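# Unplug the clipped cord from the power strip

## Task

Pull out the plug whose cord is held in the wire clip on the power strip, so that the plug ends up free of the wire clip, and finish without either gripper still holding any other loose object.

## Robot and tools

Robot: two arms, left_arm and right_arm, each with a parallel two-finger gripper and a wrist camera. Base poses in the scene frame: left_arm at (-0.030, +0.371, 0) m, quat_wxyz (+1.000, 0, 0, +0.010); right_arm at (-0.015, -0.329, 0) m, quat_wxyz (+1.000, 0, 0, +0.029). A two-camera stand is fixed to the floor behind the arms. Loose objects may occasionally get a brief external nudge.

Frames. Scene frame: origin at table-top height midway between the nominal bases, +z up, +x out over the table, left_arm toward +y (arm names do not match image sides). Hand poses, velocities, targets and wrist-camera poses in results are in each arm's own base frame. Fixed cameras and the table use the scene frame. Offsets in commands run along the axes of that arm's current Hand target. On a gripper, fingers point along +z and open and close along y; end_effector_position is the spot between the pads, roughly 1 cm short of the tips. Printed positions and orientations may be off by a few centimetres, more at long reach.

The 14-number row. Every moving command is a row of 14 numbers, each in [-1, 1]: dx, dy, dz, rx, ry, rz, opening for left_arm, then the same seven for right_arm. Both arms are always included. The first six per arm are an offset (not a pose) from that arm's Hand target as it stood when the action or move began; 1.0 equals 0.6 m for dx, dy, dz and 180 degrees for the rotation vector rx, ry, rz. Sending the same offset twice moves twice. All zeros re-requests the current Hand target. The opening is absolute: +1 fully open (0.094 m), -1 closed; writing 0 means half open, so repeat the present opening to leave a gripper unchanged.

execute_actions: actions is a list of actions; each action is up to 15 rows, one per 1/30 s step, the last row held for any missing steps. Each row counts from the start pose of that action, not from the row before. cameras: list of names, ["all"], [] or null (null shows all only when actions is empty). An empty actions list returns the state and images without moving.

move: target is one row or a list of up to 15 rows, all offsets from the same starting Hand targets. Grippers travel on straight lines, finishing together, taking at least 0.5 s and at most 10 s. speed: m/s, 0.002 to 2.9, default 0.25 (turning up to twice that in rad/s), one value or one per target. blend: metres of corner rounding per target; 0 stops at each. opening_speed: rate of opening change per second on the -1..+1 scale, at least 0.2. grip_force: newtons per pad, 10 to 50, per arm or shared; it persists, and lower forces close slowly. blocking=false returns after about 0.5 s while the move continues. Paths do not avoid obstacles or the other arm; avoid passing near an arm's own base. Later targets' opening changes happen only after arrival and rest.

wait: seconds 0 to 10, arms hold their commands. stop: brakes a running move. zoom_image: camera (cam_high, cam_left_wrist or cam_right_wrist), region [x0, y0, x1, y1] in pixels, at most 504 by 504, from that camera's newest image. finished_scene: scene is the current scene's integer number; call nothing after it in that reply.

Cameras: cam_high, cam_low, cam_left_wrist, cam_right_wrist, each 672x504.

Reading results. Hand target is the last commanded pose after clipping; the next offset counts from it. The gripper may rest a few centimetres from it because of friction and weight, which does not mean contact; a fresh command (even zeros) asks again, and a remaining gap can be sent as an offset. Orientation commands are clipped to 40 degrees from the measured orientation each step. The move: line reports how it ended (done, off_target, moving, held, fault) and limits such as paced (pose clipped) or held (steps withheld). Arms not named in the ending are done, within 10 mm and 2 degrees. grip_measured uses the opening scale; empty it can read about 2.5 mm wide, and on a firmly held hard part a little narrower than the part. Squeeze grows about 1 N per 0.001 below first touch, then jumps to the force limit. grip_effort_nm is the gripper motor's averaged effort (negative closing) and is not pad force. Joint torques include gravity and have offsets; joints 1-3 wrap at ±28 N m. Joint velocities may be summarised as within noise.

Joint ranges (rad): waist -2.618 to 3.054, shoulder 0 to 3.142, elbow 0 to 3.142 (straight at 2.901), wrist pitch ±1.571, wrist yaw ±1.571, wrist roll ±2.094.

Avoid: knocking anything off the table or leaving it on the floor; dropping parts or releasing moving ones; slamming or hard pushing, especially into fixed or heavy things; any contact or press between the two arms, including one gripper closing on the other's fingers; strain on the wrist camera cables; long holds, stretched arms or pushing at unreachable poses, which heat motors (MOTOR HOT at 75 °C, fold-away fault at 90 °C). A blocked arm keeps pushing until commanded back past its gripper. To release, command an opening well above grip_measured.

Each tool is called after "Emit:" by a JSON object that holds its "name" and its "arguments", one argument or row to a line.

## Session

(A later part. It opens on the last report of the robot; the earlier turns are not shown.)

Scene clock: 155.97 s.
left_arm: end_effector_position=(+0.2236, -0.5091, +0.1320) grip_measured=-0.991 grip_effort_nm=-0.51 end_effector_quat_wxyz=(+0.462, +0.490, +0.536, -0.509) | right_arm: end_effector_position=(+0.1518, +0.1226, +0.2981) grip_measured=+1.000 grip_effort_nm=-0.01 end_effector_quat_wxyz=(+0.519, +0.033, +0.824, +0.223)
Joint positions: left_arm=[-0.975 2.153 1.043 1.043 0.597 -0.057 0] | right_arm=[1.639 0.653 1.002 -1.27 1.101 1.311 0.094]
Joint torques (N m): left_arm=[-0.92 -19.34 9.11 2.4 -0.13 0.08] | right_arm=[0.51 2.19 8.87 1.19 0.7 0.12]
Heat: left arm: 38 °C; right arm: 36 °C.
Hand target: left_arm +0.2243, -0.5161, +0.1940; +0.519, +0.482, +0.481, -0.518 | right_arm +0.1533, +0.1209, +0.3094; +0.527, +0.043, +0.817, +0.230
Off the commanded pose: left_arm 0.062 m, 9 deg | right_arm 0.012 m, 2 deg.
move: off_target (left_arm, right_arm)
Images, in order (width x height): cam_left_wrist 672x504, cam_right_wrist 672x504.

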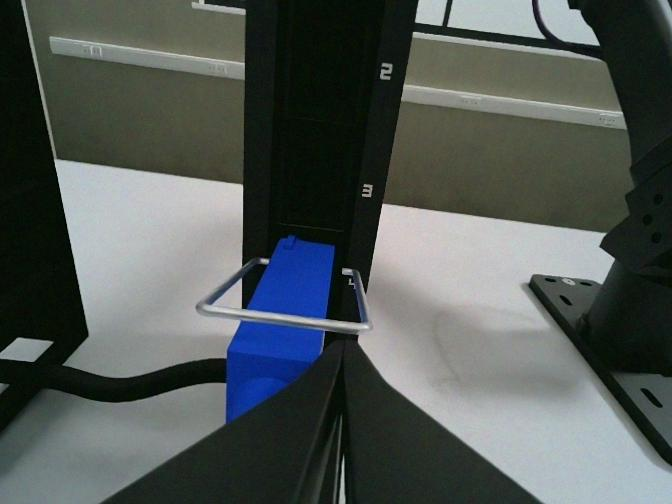

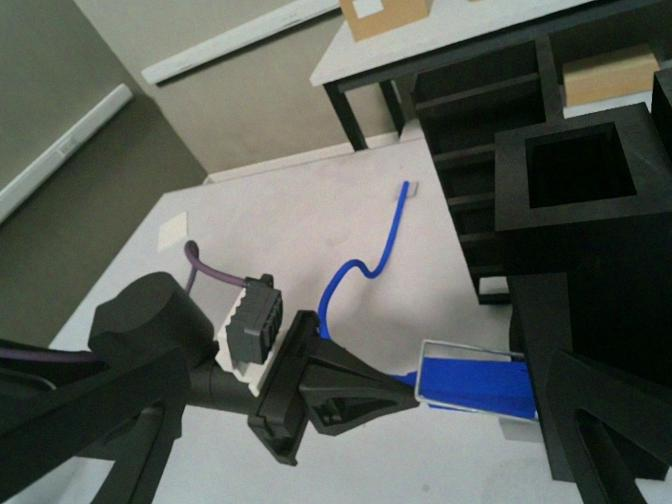

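Emit:
{"name": "move", "arguments": {
  "target": [
    [0.002,0,0.033,0,0,0,-1,0,0,0,0,0,0,1],
    [-0.025,0,0.05,0,0,0,-1,0,0,0,0,0,0,1]
  ],
  "speed": 0.06,
  "blend": 0.01,
  "cameras": ["cam_left_wrist","cam_right_wrist"]
}}

Emit:
{"name": "zoom_image", "arguments": {
  "camera": "cam_right_wrist",
  "region": [260, 300, 560, 460]
}}

Scene clock: 158.83 s.
left_arm: end_effector_position=(+0.2282, -0.5193, +0.1331) grip_measured=-0.991 grip_effort_nm=-0.51 end_effector_quat_wxyz=(+0.449, +0.488, +0.555, -0.502) | right_arm: end_effector_position=(+0.1518, +0.1226, +0.2981) grip_measured=+1.000 grip_effort_nm=-0.01 end_effector_quat_wxyz=(+0.519, +0.033, +0.824, +0.223)
Joint positions: left_arm=[-0.985 2.148 1.101 0.936 0.575 -0.06 0] | right_arm=[1.639 0.653 1.002 -1.27 1.101 1.311 0.094]
Joint torques (N m): left_arm=[-3.32 -18.62 13.87 2.49 -0.27 0.11] | right_arm=[0.51 2.21 8.87 1.19 0.69 0.12]
Heat: left arm: 39 °C; right arm: 36 °C.
Hand target: left_arm +0.2241, -0.5449, +0.2112; +0.519, +0.482, +0.480, -0.518 | right_arm +0.1533, +0.1209, +0.3094; +0.527, +0.043, +0.817, +0.230
Off the commanded pose: left_arm 0.082 m, 12 deg | right_arm 0.012 m, 2 deg.
move: off_target (left_arm, right_arm); blend cut to 0.0096 m at target 1
Images, in order (width x height): cam_left_wrist 672x504, cam_right_wrist 672x504.

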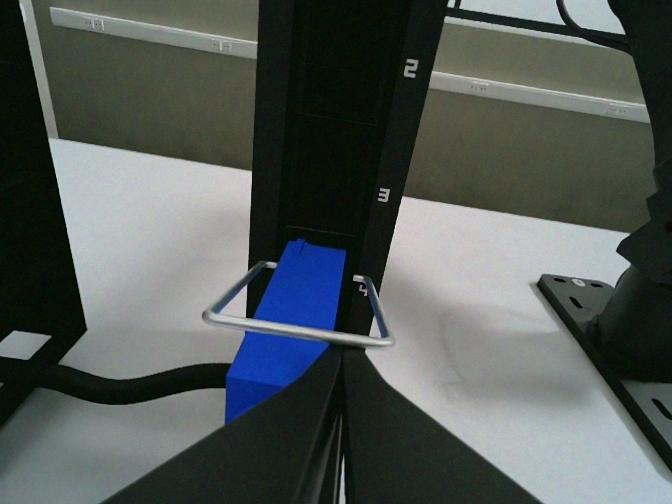

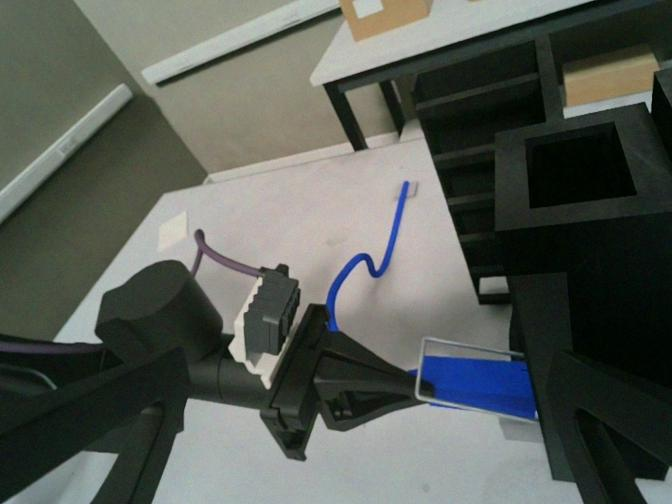

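Scaled by 1.680 from the camera's 672x504 image, which has a finer 960x720 frame.

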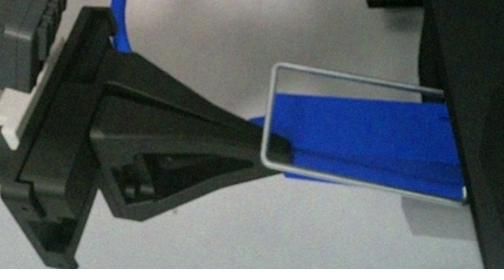

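Emit:
{"name": "move", "arguments": {
  "target": [-0.06,-0.006,0.01,0,0,0,-1,0,0,0,0,0,0,1],
  "speed": 0.06,
  "cameras": ["cam_left_wrist","cam_right_wrist"]
}}

Emit:
{"name": "zoom_image", "arguments": {
  "camera": "cam_right_wrist",
  "region": [260, 300, 560, 460]
}}

Scene clock: 161.93 s.
left_arm: end_effector_position=(+0.2271, -0.5211, +0.1391) grip_measured=-0.991 grip_effort_nm=-0.51 end_effector_quat_wxyz=(+0.422, +0.486, +0.591, -0.487) | right_arm: end_effector_position=(+0.1518, +0.1226, +0.2981) grip_measured=+1.000 grip_effort_nm=-0.01 end_effector_quat_wxyz=(+0.519, +0.033, +0.824, +0.223)
Joint positions: left_arm=[-0.998 2.084 1.131 0.753 0.539 -0.065 0] | right_arm=[1.639 0.653 1.002 -1.27 1.101 1.311 0.094]
Joint torques (N m): left_arm=[-3.11 -21.01 14.31 3.09 0.01 0.22] | right_arm=[0.5 2.22 8.87 1.19 0.69 0.11]
Heat: left arm: 41 °C; right arm: 36 °C.
Hand target: left_arm +0.2205, -0.5482, +0.2475; +0.519, +0.482, +0.480, -0.518 | right_arm +0.1533, +0.1209, +0.3094; +0.527, +0.043, +0.817, +0.230
Off the commanded pose: left_arm 0.112 m, 17 deg | right_arm 0.012 m, 2 deg.
move: off_target (left_arm, right_arm)
Images, in order (width x height): cam_left_wrist 672x504, cam_right_wrist 672x504.

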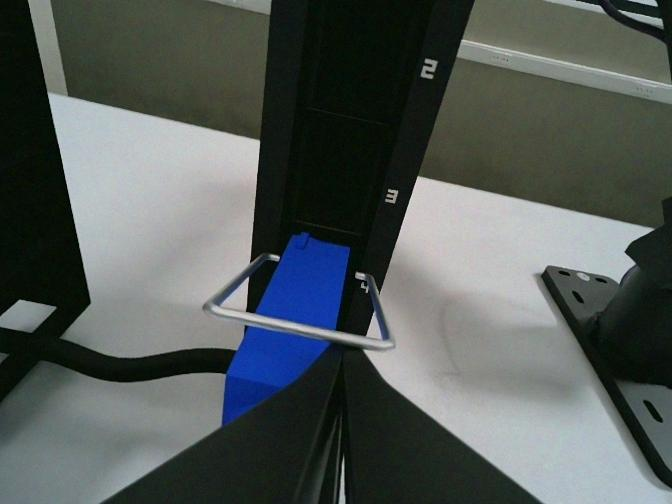

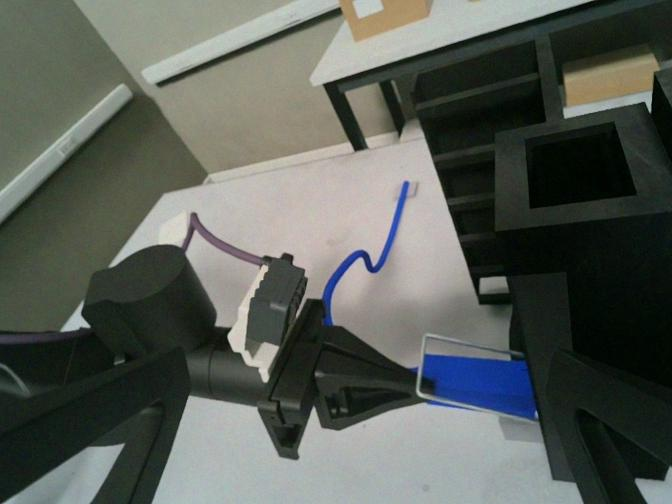

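Scaled by 1.680 from the camera's 672x504 image, which has a finer 960x720 frame.

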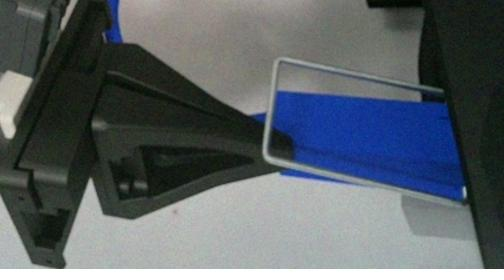

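Emit:
{"name": "move", "arguments": {
  "target": [-0.07,0,0.01,0,-0.10,0,-1,0,0,0,0,0,0,1],
  "speed": 0.08,
  "cameras": ["cam_left_wrist","cam_right_wrist"]
}}

Emit:
{"name": "zoom_image", "arguments": {
  "camera": "cam_right_wrist",
  "region": [260, 300, 560, 460]
}}

Scene clock: 166.83 s.
left_arm: end_effector_position=(+0.2426, -0.5256, +0.1920) grip_measured=-0.991 grip_effort_nm=-0.51 end_effector_quat_wxyz=(+0.507, +0.404, +0.535, -0.542) | right_arm: end_effector_position=(+0.1518, +0.1226, +0.2981) grip_measured=+1.000 grip_effort_nm=-0.01 end_effector_quat_wxyz=(+0.519, +0.033, +0.824, +0.223)
Joint positions: left_arm=[-1.001 2.138 1.129 1.123 0.462 -0.224 0] | right_arm=[1.639 0.653 1.002 -1.27 1.101 1.311 0.094]
Joint torques (N m): left_arm=[-4.41 -14.19 16.8 3.68 0.11 0.16] | right_arm=[0.46 2.22 8.87 1.19 0.69 0.11]
Heat: left arm: 45 °C; right arm: 36 °C.
Hand target: left_arm +0.2203, -0.5511, +0.2900; +0.588, +0.395, +0.393, -0.587 | right_arm +0.1533, +0.1209, +0.3094; +0.527, +0.043, +0.817, +0.230
Off the commanded pose: left_arm 0.104 m, 19 deg | right_arm 0.012 m, 2 deg.
move: off_target (left_arm, right_arm)
Images, in order (width x height): cam_left_wrist 672x504, cam_right_wrist 672x504.

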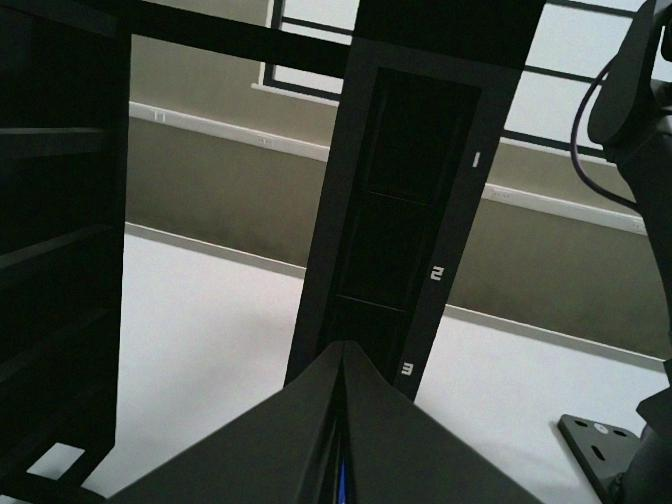

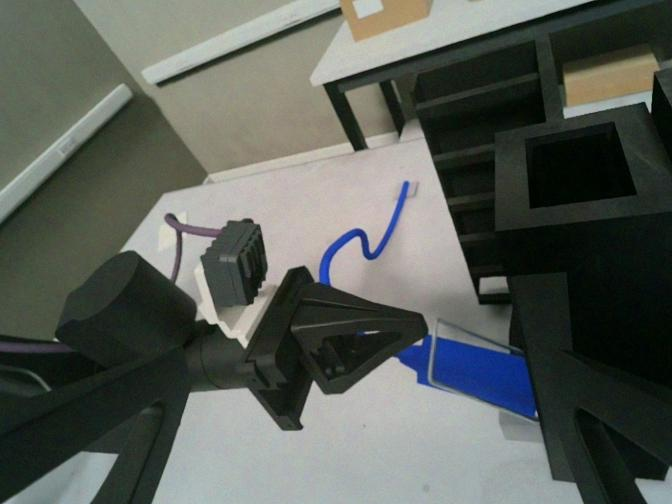

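Scaled by 1.680 from the camera's 672x504 image, which has a finer 960x720 frame.

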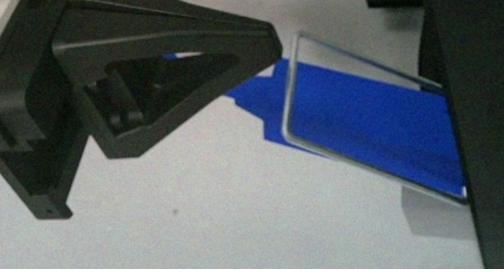

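Emit:
{"name": "move", "arguments": {
  "target": [-0.03,0.03,-0.22,0,0.30,0,-1,0,0,0,0,0,0,1],
  "speed": 0.2,
  "cameras": ["cam_left_wrist","cam_right_wrist","cam_high"]
}}

Emit:
{"name": "zoom_image", "arguments": {
  "camera": "cam_right_wrist",
  "region": [360, 290, 560, 460]
}}

Emit:
{"name": "zoom_image", "arguments": {
  "camera": "cam_high",
  "region": [160, 140, 340, 280]
}}

Scene clock: 172.80 s.
left_arm: end_effector_position=(+0.2328, -0.4220, +0.2333) grip_measured=-0.991 grip_effort_nm=-0.51 end_effector_quat_wxyz=(+0.319, +0.618, +0.630, -0.345) | right_arm: end_effector_position=(+0.1518, +0.1226, +0.2981) grip_measured=+1.000 grip_effort_nm=-0.01 end_effector_quat_wxyz=(+0.519, +0.033, +0.824, +0.223)
Joint positions: left_arm=[-0.857 1.713 1.478 -0.507 0.598 0.426 0] | right_arm=[1.639 0.653 1.002 -1.27 1.101 1.311 0.094]
Joint torques (N m): left_arm=[0.7 -11.86 11.25 1.55 0.19 0.1] | right_arm=[0.51 2.24 8.85 1.19 0.7 0.12]
Heat: left arm: 45 °C; right arm: 36 °C.
Hand target: left_arm +0.2383, -0.4221, +0.2565; +0.345, +0.618, +0.617, -0.343 | right_arm +0.1533, +0.1209, +0.3094; +0.527, +0.043, +0.817, +0.230
Off the commanded pose: left_arm 0.024 m, 3 deg | right_arm 0.012 m, 2 deg.
move: off_target (left_arm, right_arm)
Images, in order (width x height): cam_high 672x504, cam_left_wrist 672x504, cam_right_wrist 672x504.

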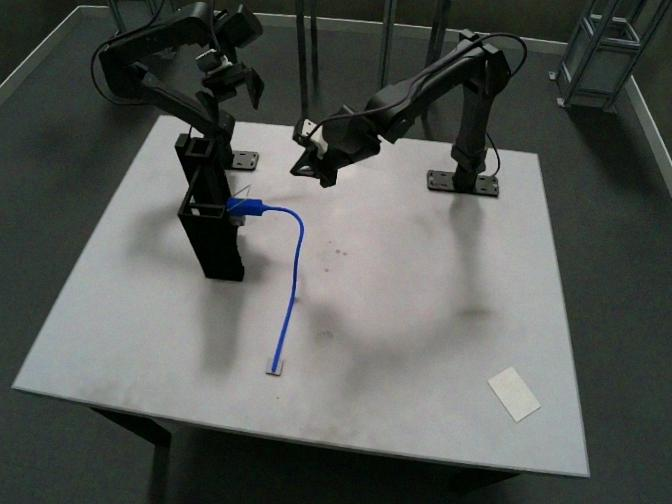

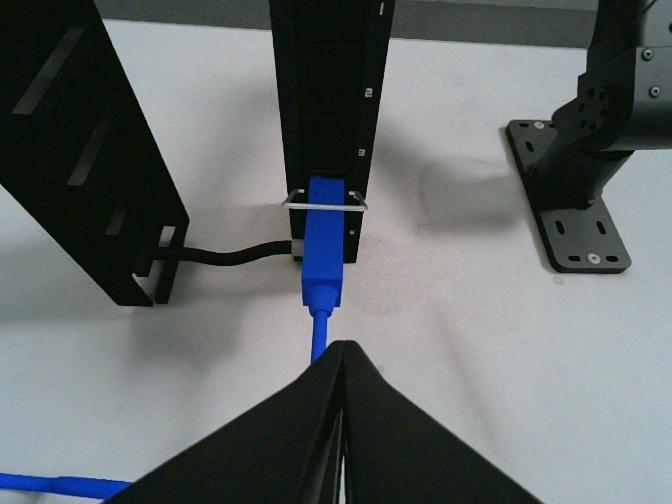

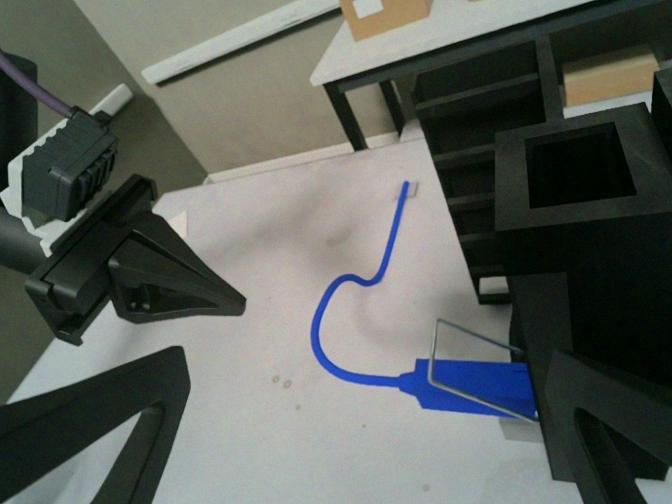

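Scaled by 2.520 from the camera's 672x504 image, which has a finer 960x720 frame.

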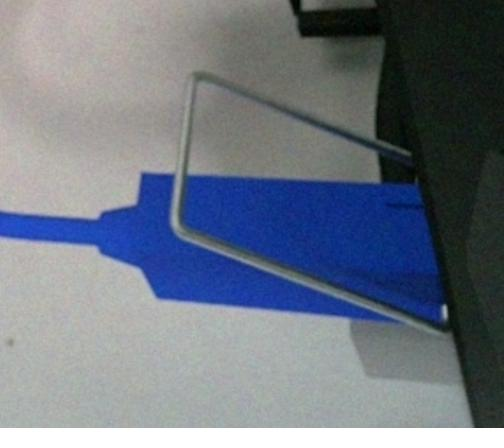

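Scaled by 2.800 from the camera's 672x504 image, which has a finer 960x720 frame.

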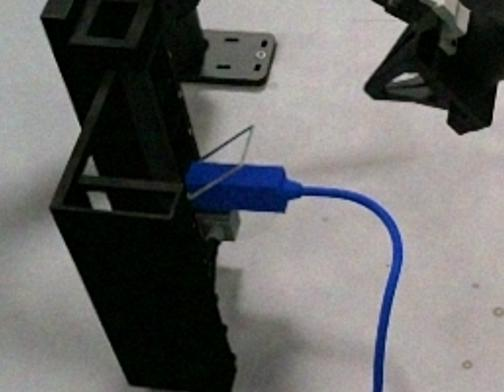

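Emit:
{"name": "move", "arguments": {
  "target": [0.142,0.008,0.178,0,-0.055,0,0.1,0,0,0,0,0,0,1],
  "speed": 0.2,
  "cameras": ["cam_left_wrist","cam_right_wrist"]
}}

Scene clock: 179.53 s.
left_arm: end_effector_position=(+0.2479, -0.4627, +0.1266) grip_measured=+0.099 grip_effort_nm=0.06 end_effector_quat_wxyz=(+0.393, +0.584, +0.597, -0.385) | right_arm: end_effector_position=(+0.1518, +0.1226, +0.2981) grip_measured=+1.000 grip_effort_nm=-0.01 end_effector_quat_wxyz=(+0.519, +0.033, +0.824, +0.223)
Joint positions: left_arm=[-0.885 1.919 1.111 0.309 0.603 0.298 0.052] | right_arm=[1.639 0.653 1.002 -1.27 1.101 1.311 0.094]
Joint torques (N m): left_arm=[-0.76 -10.29 7.1 2.05 0.32 -0.09] | right_arm=[0.51 2.21 8.84 1.19 0.69 0.12]
Heat: left arm: 43 °C; right arm: 36 °C.
Hand target: left_arm +0.2434, -0.4681, +0.1279; +0.397, +0.586, +0.585, -0.395 | right_arm +0.1533, +0.1209, +0.3094; +0.527, +0.043, +0.817, +0.230
Off the commanded pose: left_arm 0.007 m, 2 deg | right_arm 0.012 m, 2 deg.
move: off_target (right_arm)
Images, in order (width x height): cam_left_wrist 672x504, cam_right_wrist 672x504.

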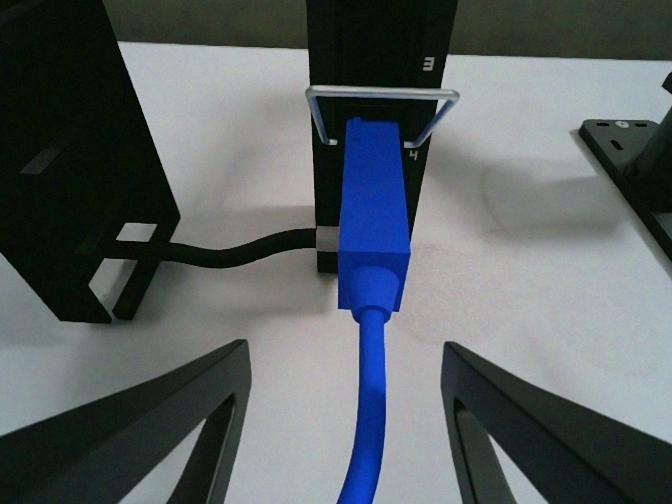

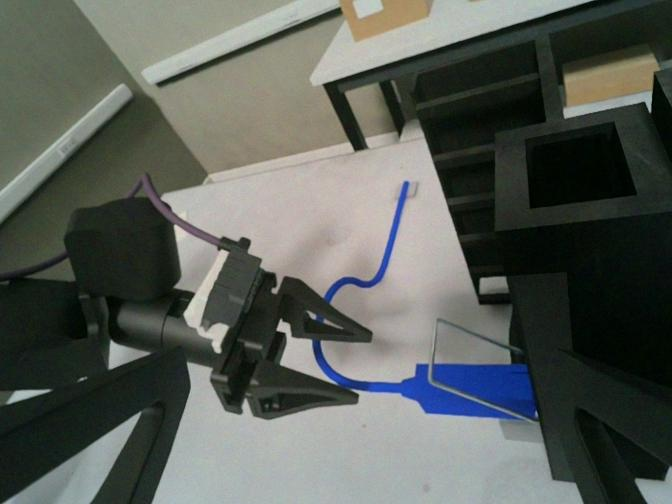

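Emit:
{"name": "move", "arguments": {
  "target": [
    [0.01,-0.011,0.02,0,0,0,0.1,0,0,0,0,0,0,1],
    [-0.017,-0.010,0.097,0,0,0,0.1,0,0,0,0,0,0,1]
  ],
  "speed": 0.12,
  "blend": 0.01,
  "cameras": ["cam_left_wrist","cam_right_wrist"]
}}

Scene clock: 184.63 s.
left_arm: end_effector_position=(+0.2354, -0.5178, +0.1111) grip_measured=+0.099 grip_effort_nm=0.05 end_effector_quat_wxyz=(+0.390, +0.588, +0.589, -0.395) | right_arm: end_effector_position=(+0.1518, +0.1226, +0.2981) grip_measured=+1.000 grip_effort_nm=-0.01 end_effector_quat_wxyz=(+0.519, +0.033, +0.824, +0.223)
Joint positions: left_arm=[-0.981 2.081 1.267 0.347 0.544 0.247 0.052] | right_arm=[1.639 0.653 1.002 -1.27 1.101 1.311 0.094]
Joint torques (N m): left_arm=[-0.68 -11.64 9.99 1.85 0.02 -0.05] | right_arm=[0.47 2.22 8.87 1.19 0.69 0.12]
Heat: left arm: 43 °C; right arm: 36 °C.
Hand target: left_arm +0.2375, -0.5259, +0.1158; +0.397, +0.586, +0.585, -0.395 | right_arm +0.1533, +0.1209, +0.3094; +0.527, +0.043, +0.817, +0.230
Off the commanded pose: left_arm 0.010 m, 1 deg | right_arm 0.012 m, 2 deg.
move: off_target (right_arm); blend cut to 0.0075 m at target 1
Images, in order (width x height): cam_left_wrist 672x504, cam_right_wrist 672x504.

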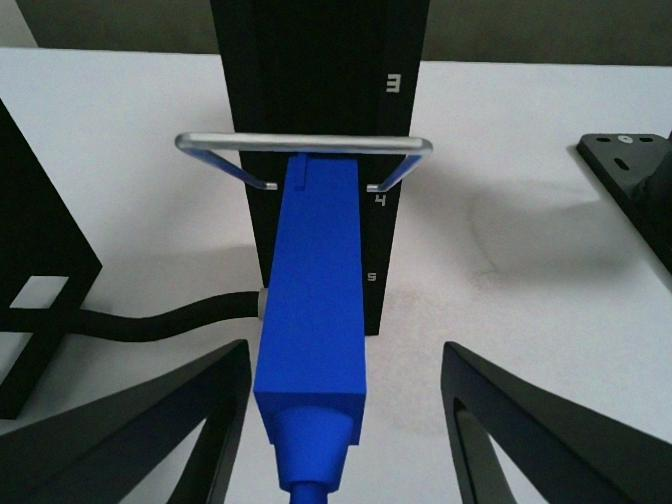

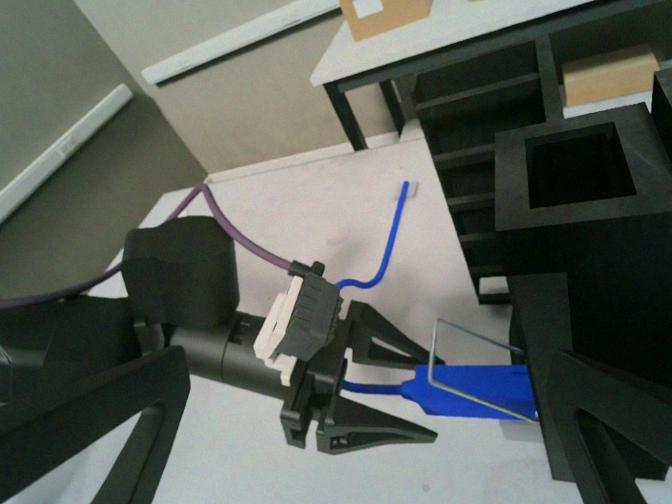

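Emit:
{"name": "move", "arguments": {
  "target": [
    [0.006,0.013,0.017,0,0,0,0.1,0,0,0,0,0,0,1],
    [0.006,0.013,0.017,0,0,0,-0.75,0,0,0,0,0,0,1]
  ],
  "speed": 0.1,
  "opening_speed": 0.5,
  "cameras": ["cam_left_wrist","cam_right_wrist"]
}}

Scene clock: 190.77 s.
left_arm: end_effector_position=(+0.2431, -0.5282, +0.1084) grip_measured=-0.502 grip_effort_nm=-1.05 end_effector_quat_wxyz=(+0.394, +0.587, +0.587, -0.394) | right_arm: end_effector_position=(+0.1518, +0.1226, +0.2981) grip_measured=+1.000 grip_effort_nm=-0.01 end_effector_quat_wxyz=(+0.519, +0.033, +0.824, +0.223)
Joint positions: left_arm=[-0.981 2.127 1.322 0.347 0.54 0.25 0.023] | right_arm=[1.639 0.653 1.002 -1.27 1.101 1.311 0.094]
Joint torques (N m): left_arm=[-0.27 -11.66 9.54 1.85 0.1 -0.08] | right_arm=[0.49 2.21 8.85 1.2 0.7 0.11]
Heat: left arm: 42 °C; right arm: 36 °C.
Hand target: left_arm +0.2453, -0.5340, +0.1086; +0.397, +0.586, +0.585, -0.395 | right_arm +0.1533, +0.1209, +0.3094; +0.527, +0.043, +0.817, +0.230
Off the commanded pose: left_arm 0.006 m, 0 deg | right_arm 0.012 m, 2 deg.
move: off_target (right_arm)
Images, in order (width x height): cam_left_wrist 672x504, cam_right_wrist 672x504.

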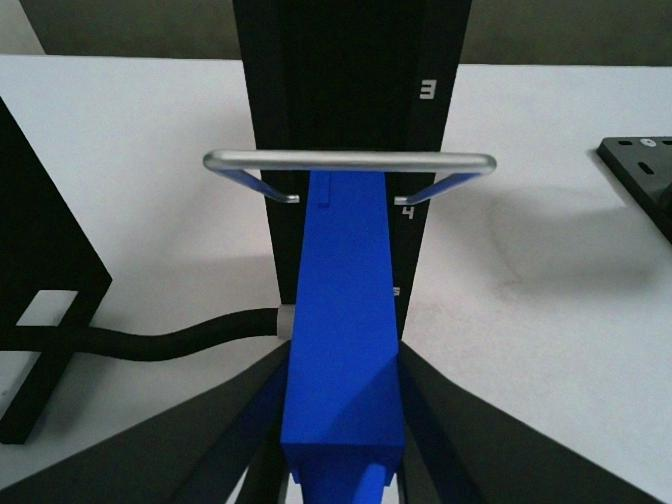

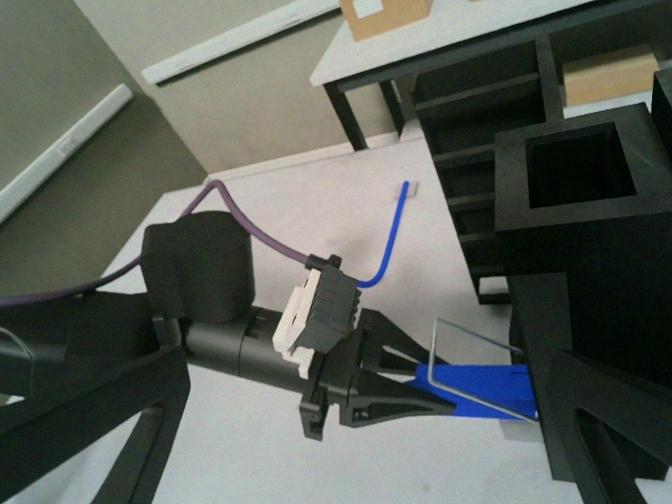

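Emit:
{"name": "move", "arguments": {
  "target": [0.049,0,-0.124,0,0,0,-0.75,0,0,0,0,0,0,1],
  "speed": 0.08,
  "cameras": ["cam_left_wrist","cam_right_wrist"]
}}

Scene clock: 195.37 s.
left_arm: end_effector_position=(+0.2425, -0.4523, +0.0760) grip_measured=-0.503 grip_effort_nm=-1.05 end_effector_quat_wxyz=(+0.366, +0.586, +0.611, -0.386) | right_arm: end_effector_position=(+0.1518, +0.1226, +0.2981) grip_measured=+1.000 grip_effort_nm=-0.01 end_effector_quat_wxyz=(+0.519, +0.033, +0.824, +0.223)
Joint positions: left_arm=[-0.875 2 1.037 0.4 0.621 0.303 0.023] | right_arm=[1.639 0.653 1.002 -1.27 1.101 1.311 0.094]
Joint torques (N m): left_arm=[0.76 -16.96 6.67 1.93 0.39 0.06] | right_arm=[0.49 2.21 8.85 1.19 0.7 0.12]
Heat: left arm: 41 °C; right arm: 36 °C.
Hand target: left_arm +0.2454, -0.4540, +0.1090; +0.397, +0.586, +0.585, -0.395 | right_arm +0.1533, +0.1209, +0.3094; +0.527, +0.043, +0.817, +0.230
Off the commanded pose: left_arm 0.033 m, 5 deg | right_arm 0.012 m, 2 deg.
move: off_target (left_arm, right_arm)
Images, in order (width x height): cam_left_wrist 672x504, cam_right_wrist 672x504.

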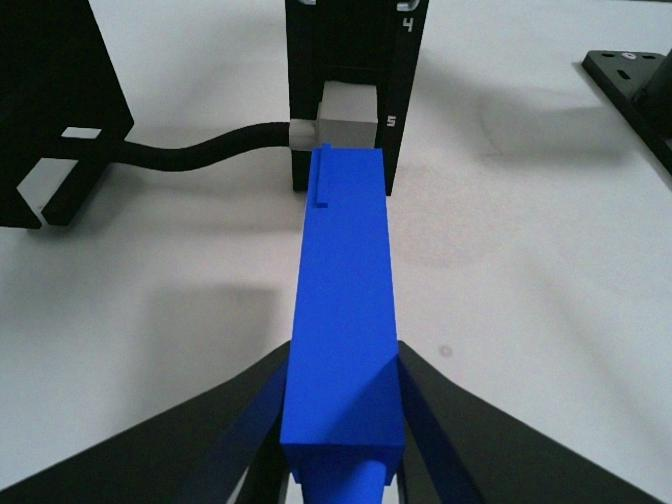

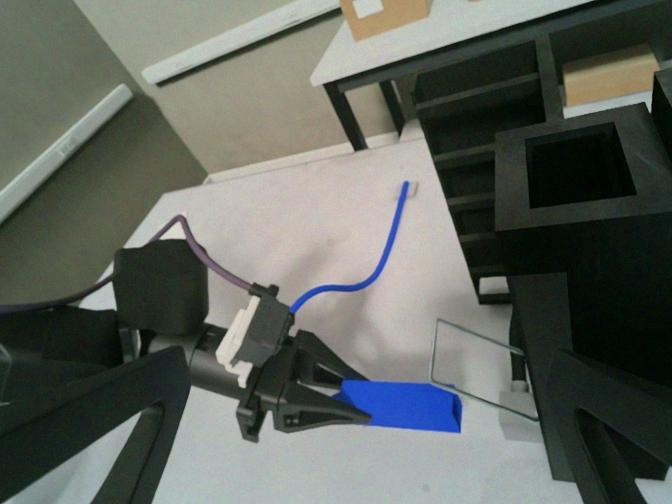

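Emit:
{"name": "move", "arguments": {
  "target": [0.091,0,-0.161,0,0,0,-0.75,0,0,0,0,0,0,1],
  "speed": 0.2,
  "cameras": ["cam_left_wrist","cam_right_wrist","cam_high","cam_low"]
}}

Scene clock: 198.97 s.
left_arm: end_effector_position=(+0.2489, -0.3432, +0.0733) grip_measured=-0.503 grip_effort_nm=-1.05 end_effector_quat_wxyz=(+0.379, +0.583, +0.607, -0.384) | right_arm: end_effector_position=(+0.1518, +0.1226, +0.2981) grip_measured=+1.000 grip_effort_nm=-0.01 end_effector_quat_wxyz=(+0.519, +0.033, +0.824, +0.223)
Joint positions: left_arm=[-0.632 1.791 0.727 0.412 0.812 0.478 0.023] | right_arm=[1.639 0.653 1.002 -1.27 1.101 1.311 0.094]
Joint torques (N m): left_arm=[0.32 -13.31 5.42 1.73 0.6 -0.05] | right_arm=[0.49 2.18 8.85 1.19 0.7 0.12]
Heat: left arm: 41 °C; right arm: 36 °C.
Hand target: left_arm +0.2454, -0.3441, +0.0944; +0.397, +0.586, +0.585, -0.395 | right_arm +0.1533, +0.1209, +0.3094; +0.527, +0.043, +0.817, +0.230
Off the commanded pose: left_arm 0.021 m, 4 deg | right_arm 0.012 m, 2 deg.
move: off_target (left_arm, right_arm)

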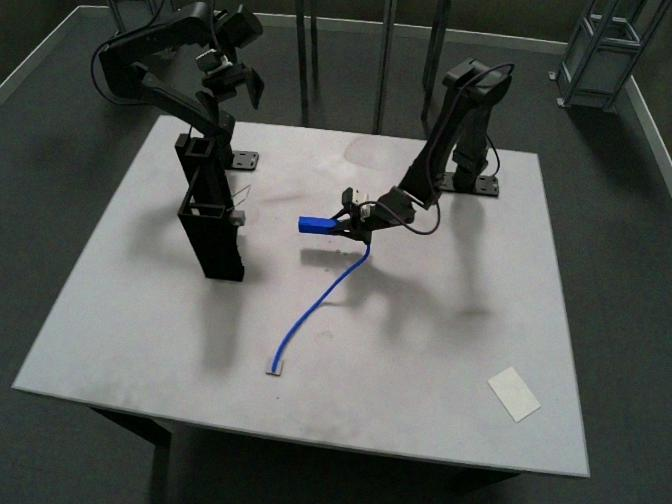

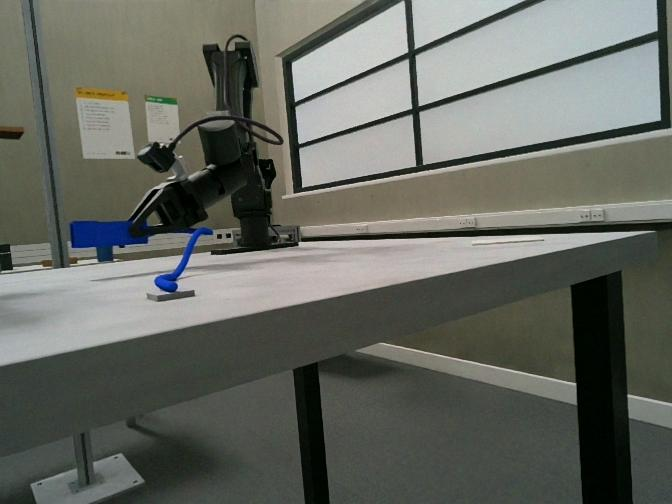

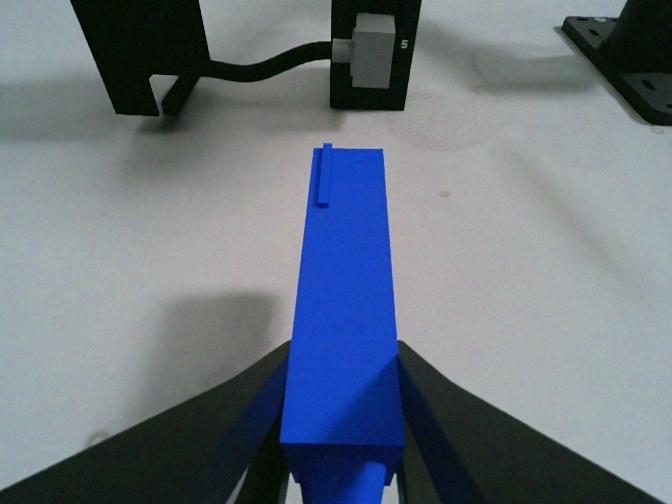

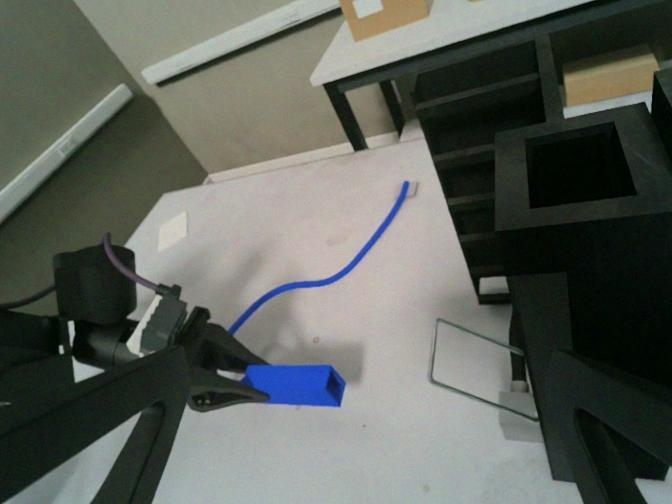

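Emit:
{"name": "move", "arguments": {
  "target": [0.058,0,0.023,0,0,0,-0.75,0,0,0,0,0,0,1],
  "speed": 0.1,
  "cameras": ["cam_low","cam_left_wrist"]
}}

Emit:
{"name": "zoom_image", "arguments": {
  "camera": "cam_low",
  "region": [40, 150, 290, 320]
}}

Scene clock: 201.77 s.
left_arm: end_effector_position=(+0.2487, -0.3437, +0.0539) grip_measured=-0.503 grip_effort_nm=-1.05 end_effector_quat_wxyz=(+0.395, +0.586, +0.594, -0.383) | right_arm: end_effector_position=(+0.1518, +0.1226, +0.2981) grip_measured=+1.000 grip_effort_nm=-0.01 end_effector_quat_wxyz=(+0.519, +0.033, +0.824, +0.223)
Joint positions: left_arm=[-0.632 1.873 0.683 0.577 0.817 0.483 0.023] | right_arm=[1.639 0.653 1.002 -1.27 1.101 1.311 0.094]
Joint torques (N m): left_arm=[0.43 -8.8 4.88 1.84 0.56 -0.09] | right_arm=[0.5 2.21 8.85 1.19 0.7 0.12]
Heat: left arm: 41 °C; right arm: 36 °C.
Hand target: left_arm +0.2455, -0.3440, +0.0570; +0.397, +0.586, +0.585, -0.395 | right_arm +0.1533, +0.1209, +0.3094; +0.527, +0.043, +0.817, +0.230
Off the commanded pose: left_arm 0.004 m, 2 deg | right_arm 0.012 m, 2 deg.
move: off_target (right_arm)
Images, in order (width x height): cam_low 672x504, cam_left_wrist 672x504.

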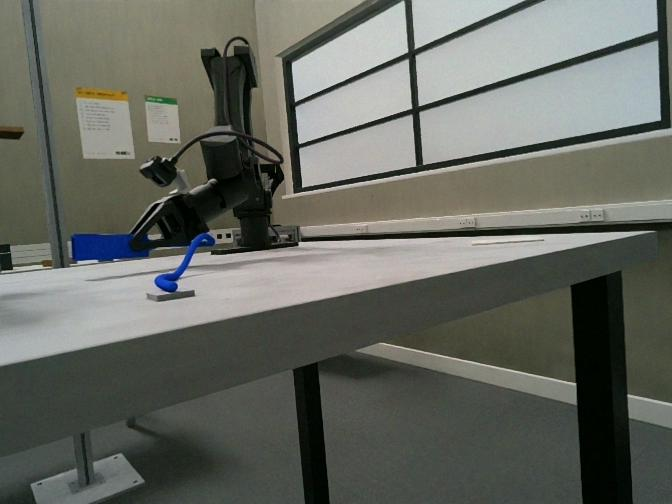

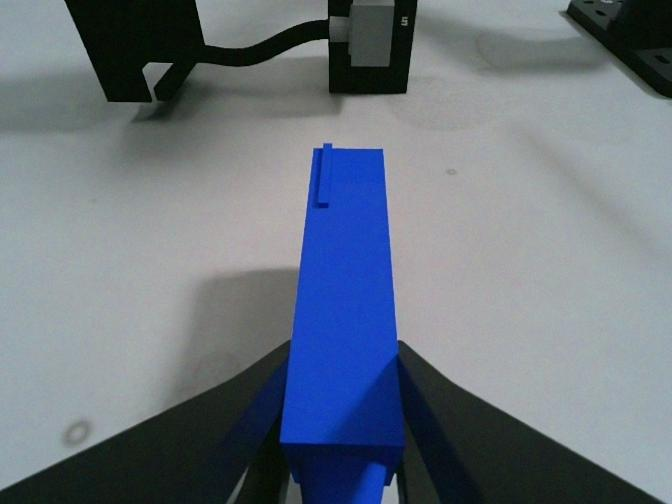

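Scaled by 2.016 from the camera's 672x504 image, which has a finer 960x720 frame.

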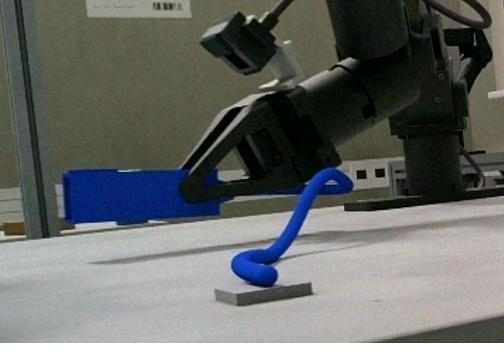

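Emit:
{"name": "move", "arguments": {
  "target": [0.042,0,0.017,0,0,0,-0.75,0,0,0,0,0,0,1],
  "speed": 0.06,
  "cameras": ["cam_low","cam_left_wrist"]
}}

Emit:
{"name": "zoom_image", "arguments": {
  "camera": "cam_low",
  "region": [40, 150, 290, 320]
}}

Scene clock: 205.23 s.
left_arm: end_effector_position=(+0.2491, -0.3457, +0.0317) grip_measured=-0.503 grip_effort_nm=-1.05 end_effector_quat_wxyz=(+0.400, +0.588, +0.588, -0.386) | right_arm: end_effector_position=(+0.1518, +0.1226, +0.2981) grip_measured=+1.000 grip_effort_nm=-0.01 end_effector_quat_wxyz=(+0.519, +0.033, +0.824, +0.223)
Joint positions: left_arm=[-0.632 1.978 0.671 0.707 0.827 0.484 0.023] | right_arm=[1.639 0.653 1.002 -1.27 1.101 1.311 0.094]
Joint torques (N m): left_arm=[0.42 -8.54 3.88 1.8 0.45 -0.11] | right_arm=[0.5 2.21 8.85 1.2 0.7 0.11]
Heat: left arm: 41 °C; right arm: 36 °C.
Hand target: left_arm +0.2455, -0.3440, +0.0296; +0.397, +0.586, +0.585, -0.395 | right_arm +0.1533, +0.1209, +0.3094; +0.527, +0.043, +0.817, +0.230
Off the commanded pose: left_arm 0.004 m, 1 deg | right_arm 0.012 m, 2 deg.
move: off_target (right_arm)
Images, in order (width x height): cam_low 672x504, cam_left_wrist 672x504.

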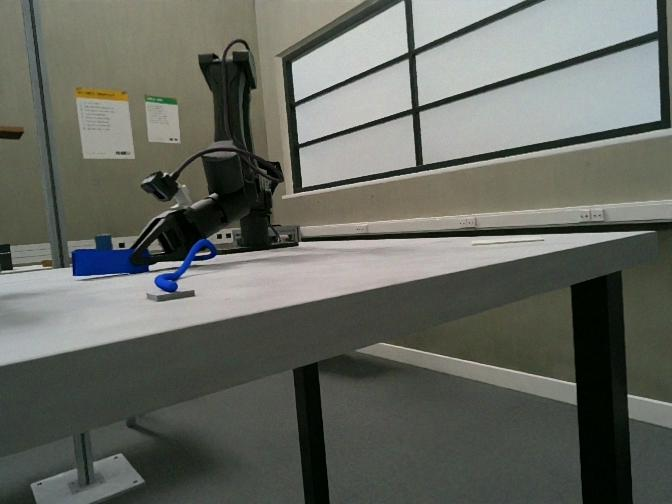

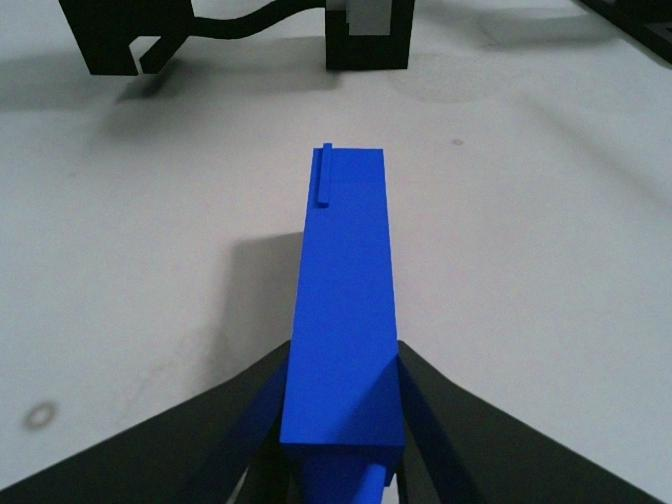

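Scaled by 2.016 from the camera's 672x504 image, which has a finer 960x720 frame.

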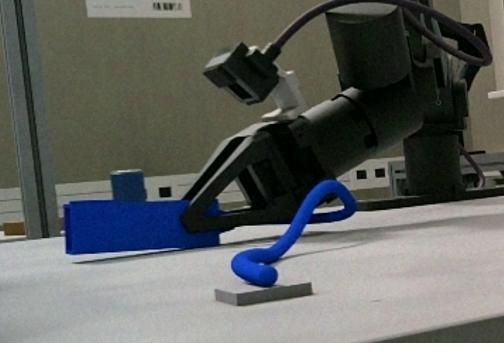

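Emit:
{"name": "move", "arguments": {
  "target": [0.019,0,0.007,0,-0.018,0,-0.75,0,0,0,0,0,0,1],
  "speed": 0.05,
  "cameras": ["cam_low","cam_left_wrist"]
}}

Emit:
{"name": "zoom_image", "arguments": {
  "camera": "cam_low",
  "region": [40, 150, 290, 320]
}}

Scene clock: 207.93 s.
left_arm: end_effector_position=(+0.2488, -0.3489, +0.0325) grip_measured=-0.503 grip_effort_nm=-1.05 end_effector_quat_wxyz=(+0.434, +0.582, +0.554, -0.409) | right_arm: end_effector_position=(+0.1518, +0.1226, +0.2981) grip_measured=+1.000 grip_effort_nm=-0.01 end_effector_quat_wxyz=(+0.519, +0.033, +0.824, +0.223)
Joint positions: left_arm=[-0.622 2.069 0.646 0.946 0.886 0.435 0.023] | right_arm=[1.639 0.653 1.002 -1.27 1.101 1.311 0.094]
Joint torques (N m): left_arm=[0.42 -7.51 3.25 1.58 0.14 -0.15] | right_arm=[0.5 2.21 8.85 1.19 0.69 0.12]
Heat: left arm: 41 °C; right arm: 36 °C.
Hand target: left_arm +0.2456, -0.3437, +0.0176; +0.414, +0.575, +0.574, -0.412 | right_arm +0.1533, +0.1209, +0.3094; +0.527, +0.043, +0.817, +0.230
Off the commanded pose: left_arm 0.016 m, 3 deg | right_arm 0.012 m, 2 deg.
move: off_target (left_arm, right_arm)
Images, in order (width x height): cam_low 672x504, cam_left_wrist 672x504.

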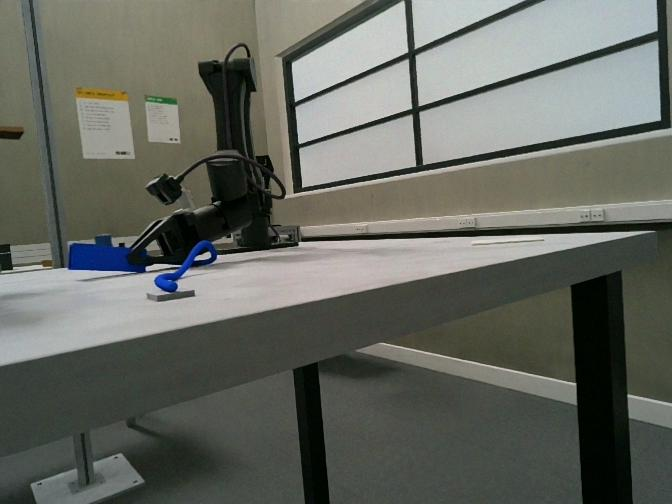

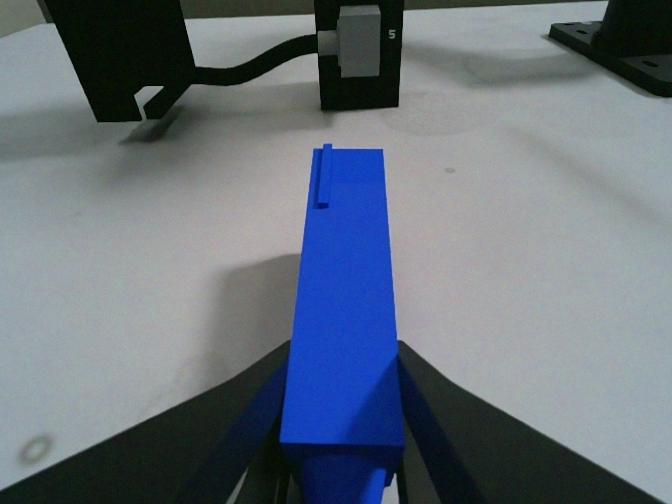

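Scaled by 2.016 from the camera's 672x504 image, which has a finer 960x720 frame.

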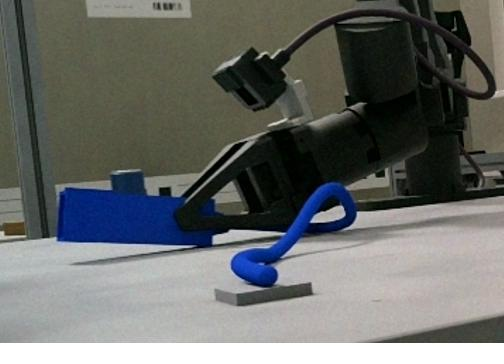

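Emit:
{"name": "move", "arguments": {
  "target": [0,0,0,0,0.035,0,-0.75,0,0,0,0,0,0,1],
  "speed": 0.05,
  "cameras": ["cam_low"]
}}

Emit:
{"name": "zoom_image", "arguments": {
  "camera": "cam_low",
  "region": [40, 150, 290, 320]
}}

Scene clock: 211.47 s.
left_arm: end_effector_position=(+0.2505, -0.3484, +0.0307) grip_measured=-0.503 grip_effort_nm=-1.05 end_effector_quat_wxyz=(+0.415, +0.597, +0.567, -0.387) | right_arm: end_effector_position=(+0.1518, +0.1226, +0.2981) grip_measured=+1.000 grip_effort_nm=-0.01 end_effector_quat_wxyz=(+0.519, +0.033, +0.824, +0.223)
Joint positions: left_arm=[-0.629 2.012 0.675 0.767 0.849 0.51 0.023] | right_arm=[1.639 0.653 1.002 -1.27 1.101 1.311 0.094]
Joint torques (N m): left_arm=[-0.65 -10.96 4.44 0.83 -0.11 0.05] | right_arm=[0.49 2.22 8.85 1.19 0.7 0.11]
Heat: left arm: 40 °C; right arm: 36 °C.
Hand target: left_arm +0.2456, -0.3437, +0.0175; +0.381, +0.596, +0.596, -0.380 | right_arm +0.1533, +0.1209, +0.3094; +0.527, +0.043, +0.817, +0.230
Off the commanded pose: left_arm 0.015 m, 5 deg | right_arm 0.012 m, 2 deg.
move: off_target (left_arm, right_arm)
Images, in order (width x height): cam_low 672x504.

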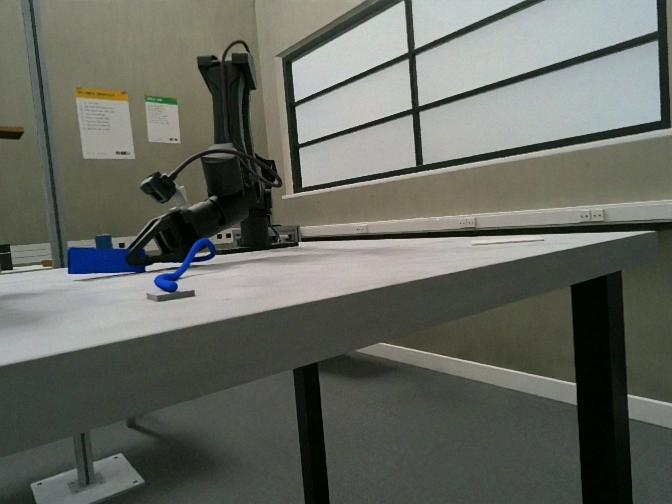

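Scaled by 2.016 from the camera's 672x504 image, which has a finer 960x720 frame.

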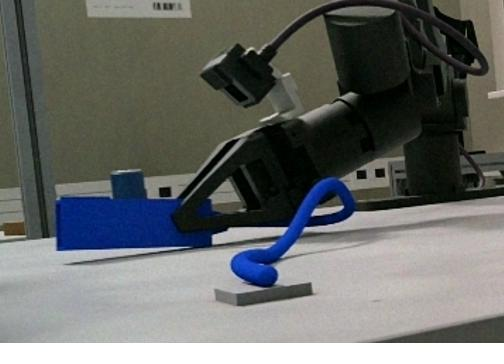

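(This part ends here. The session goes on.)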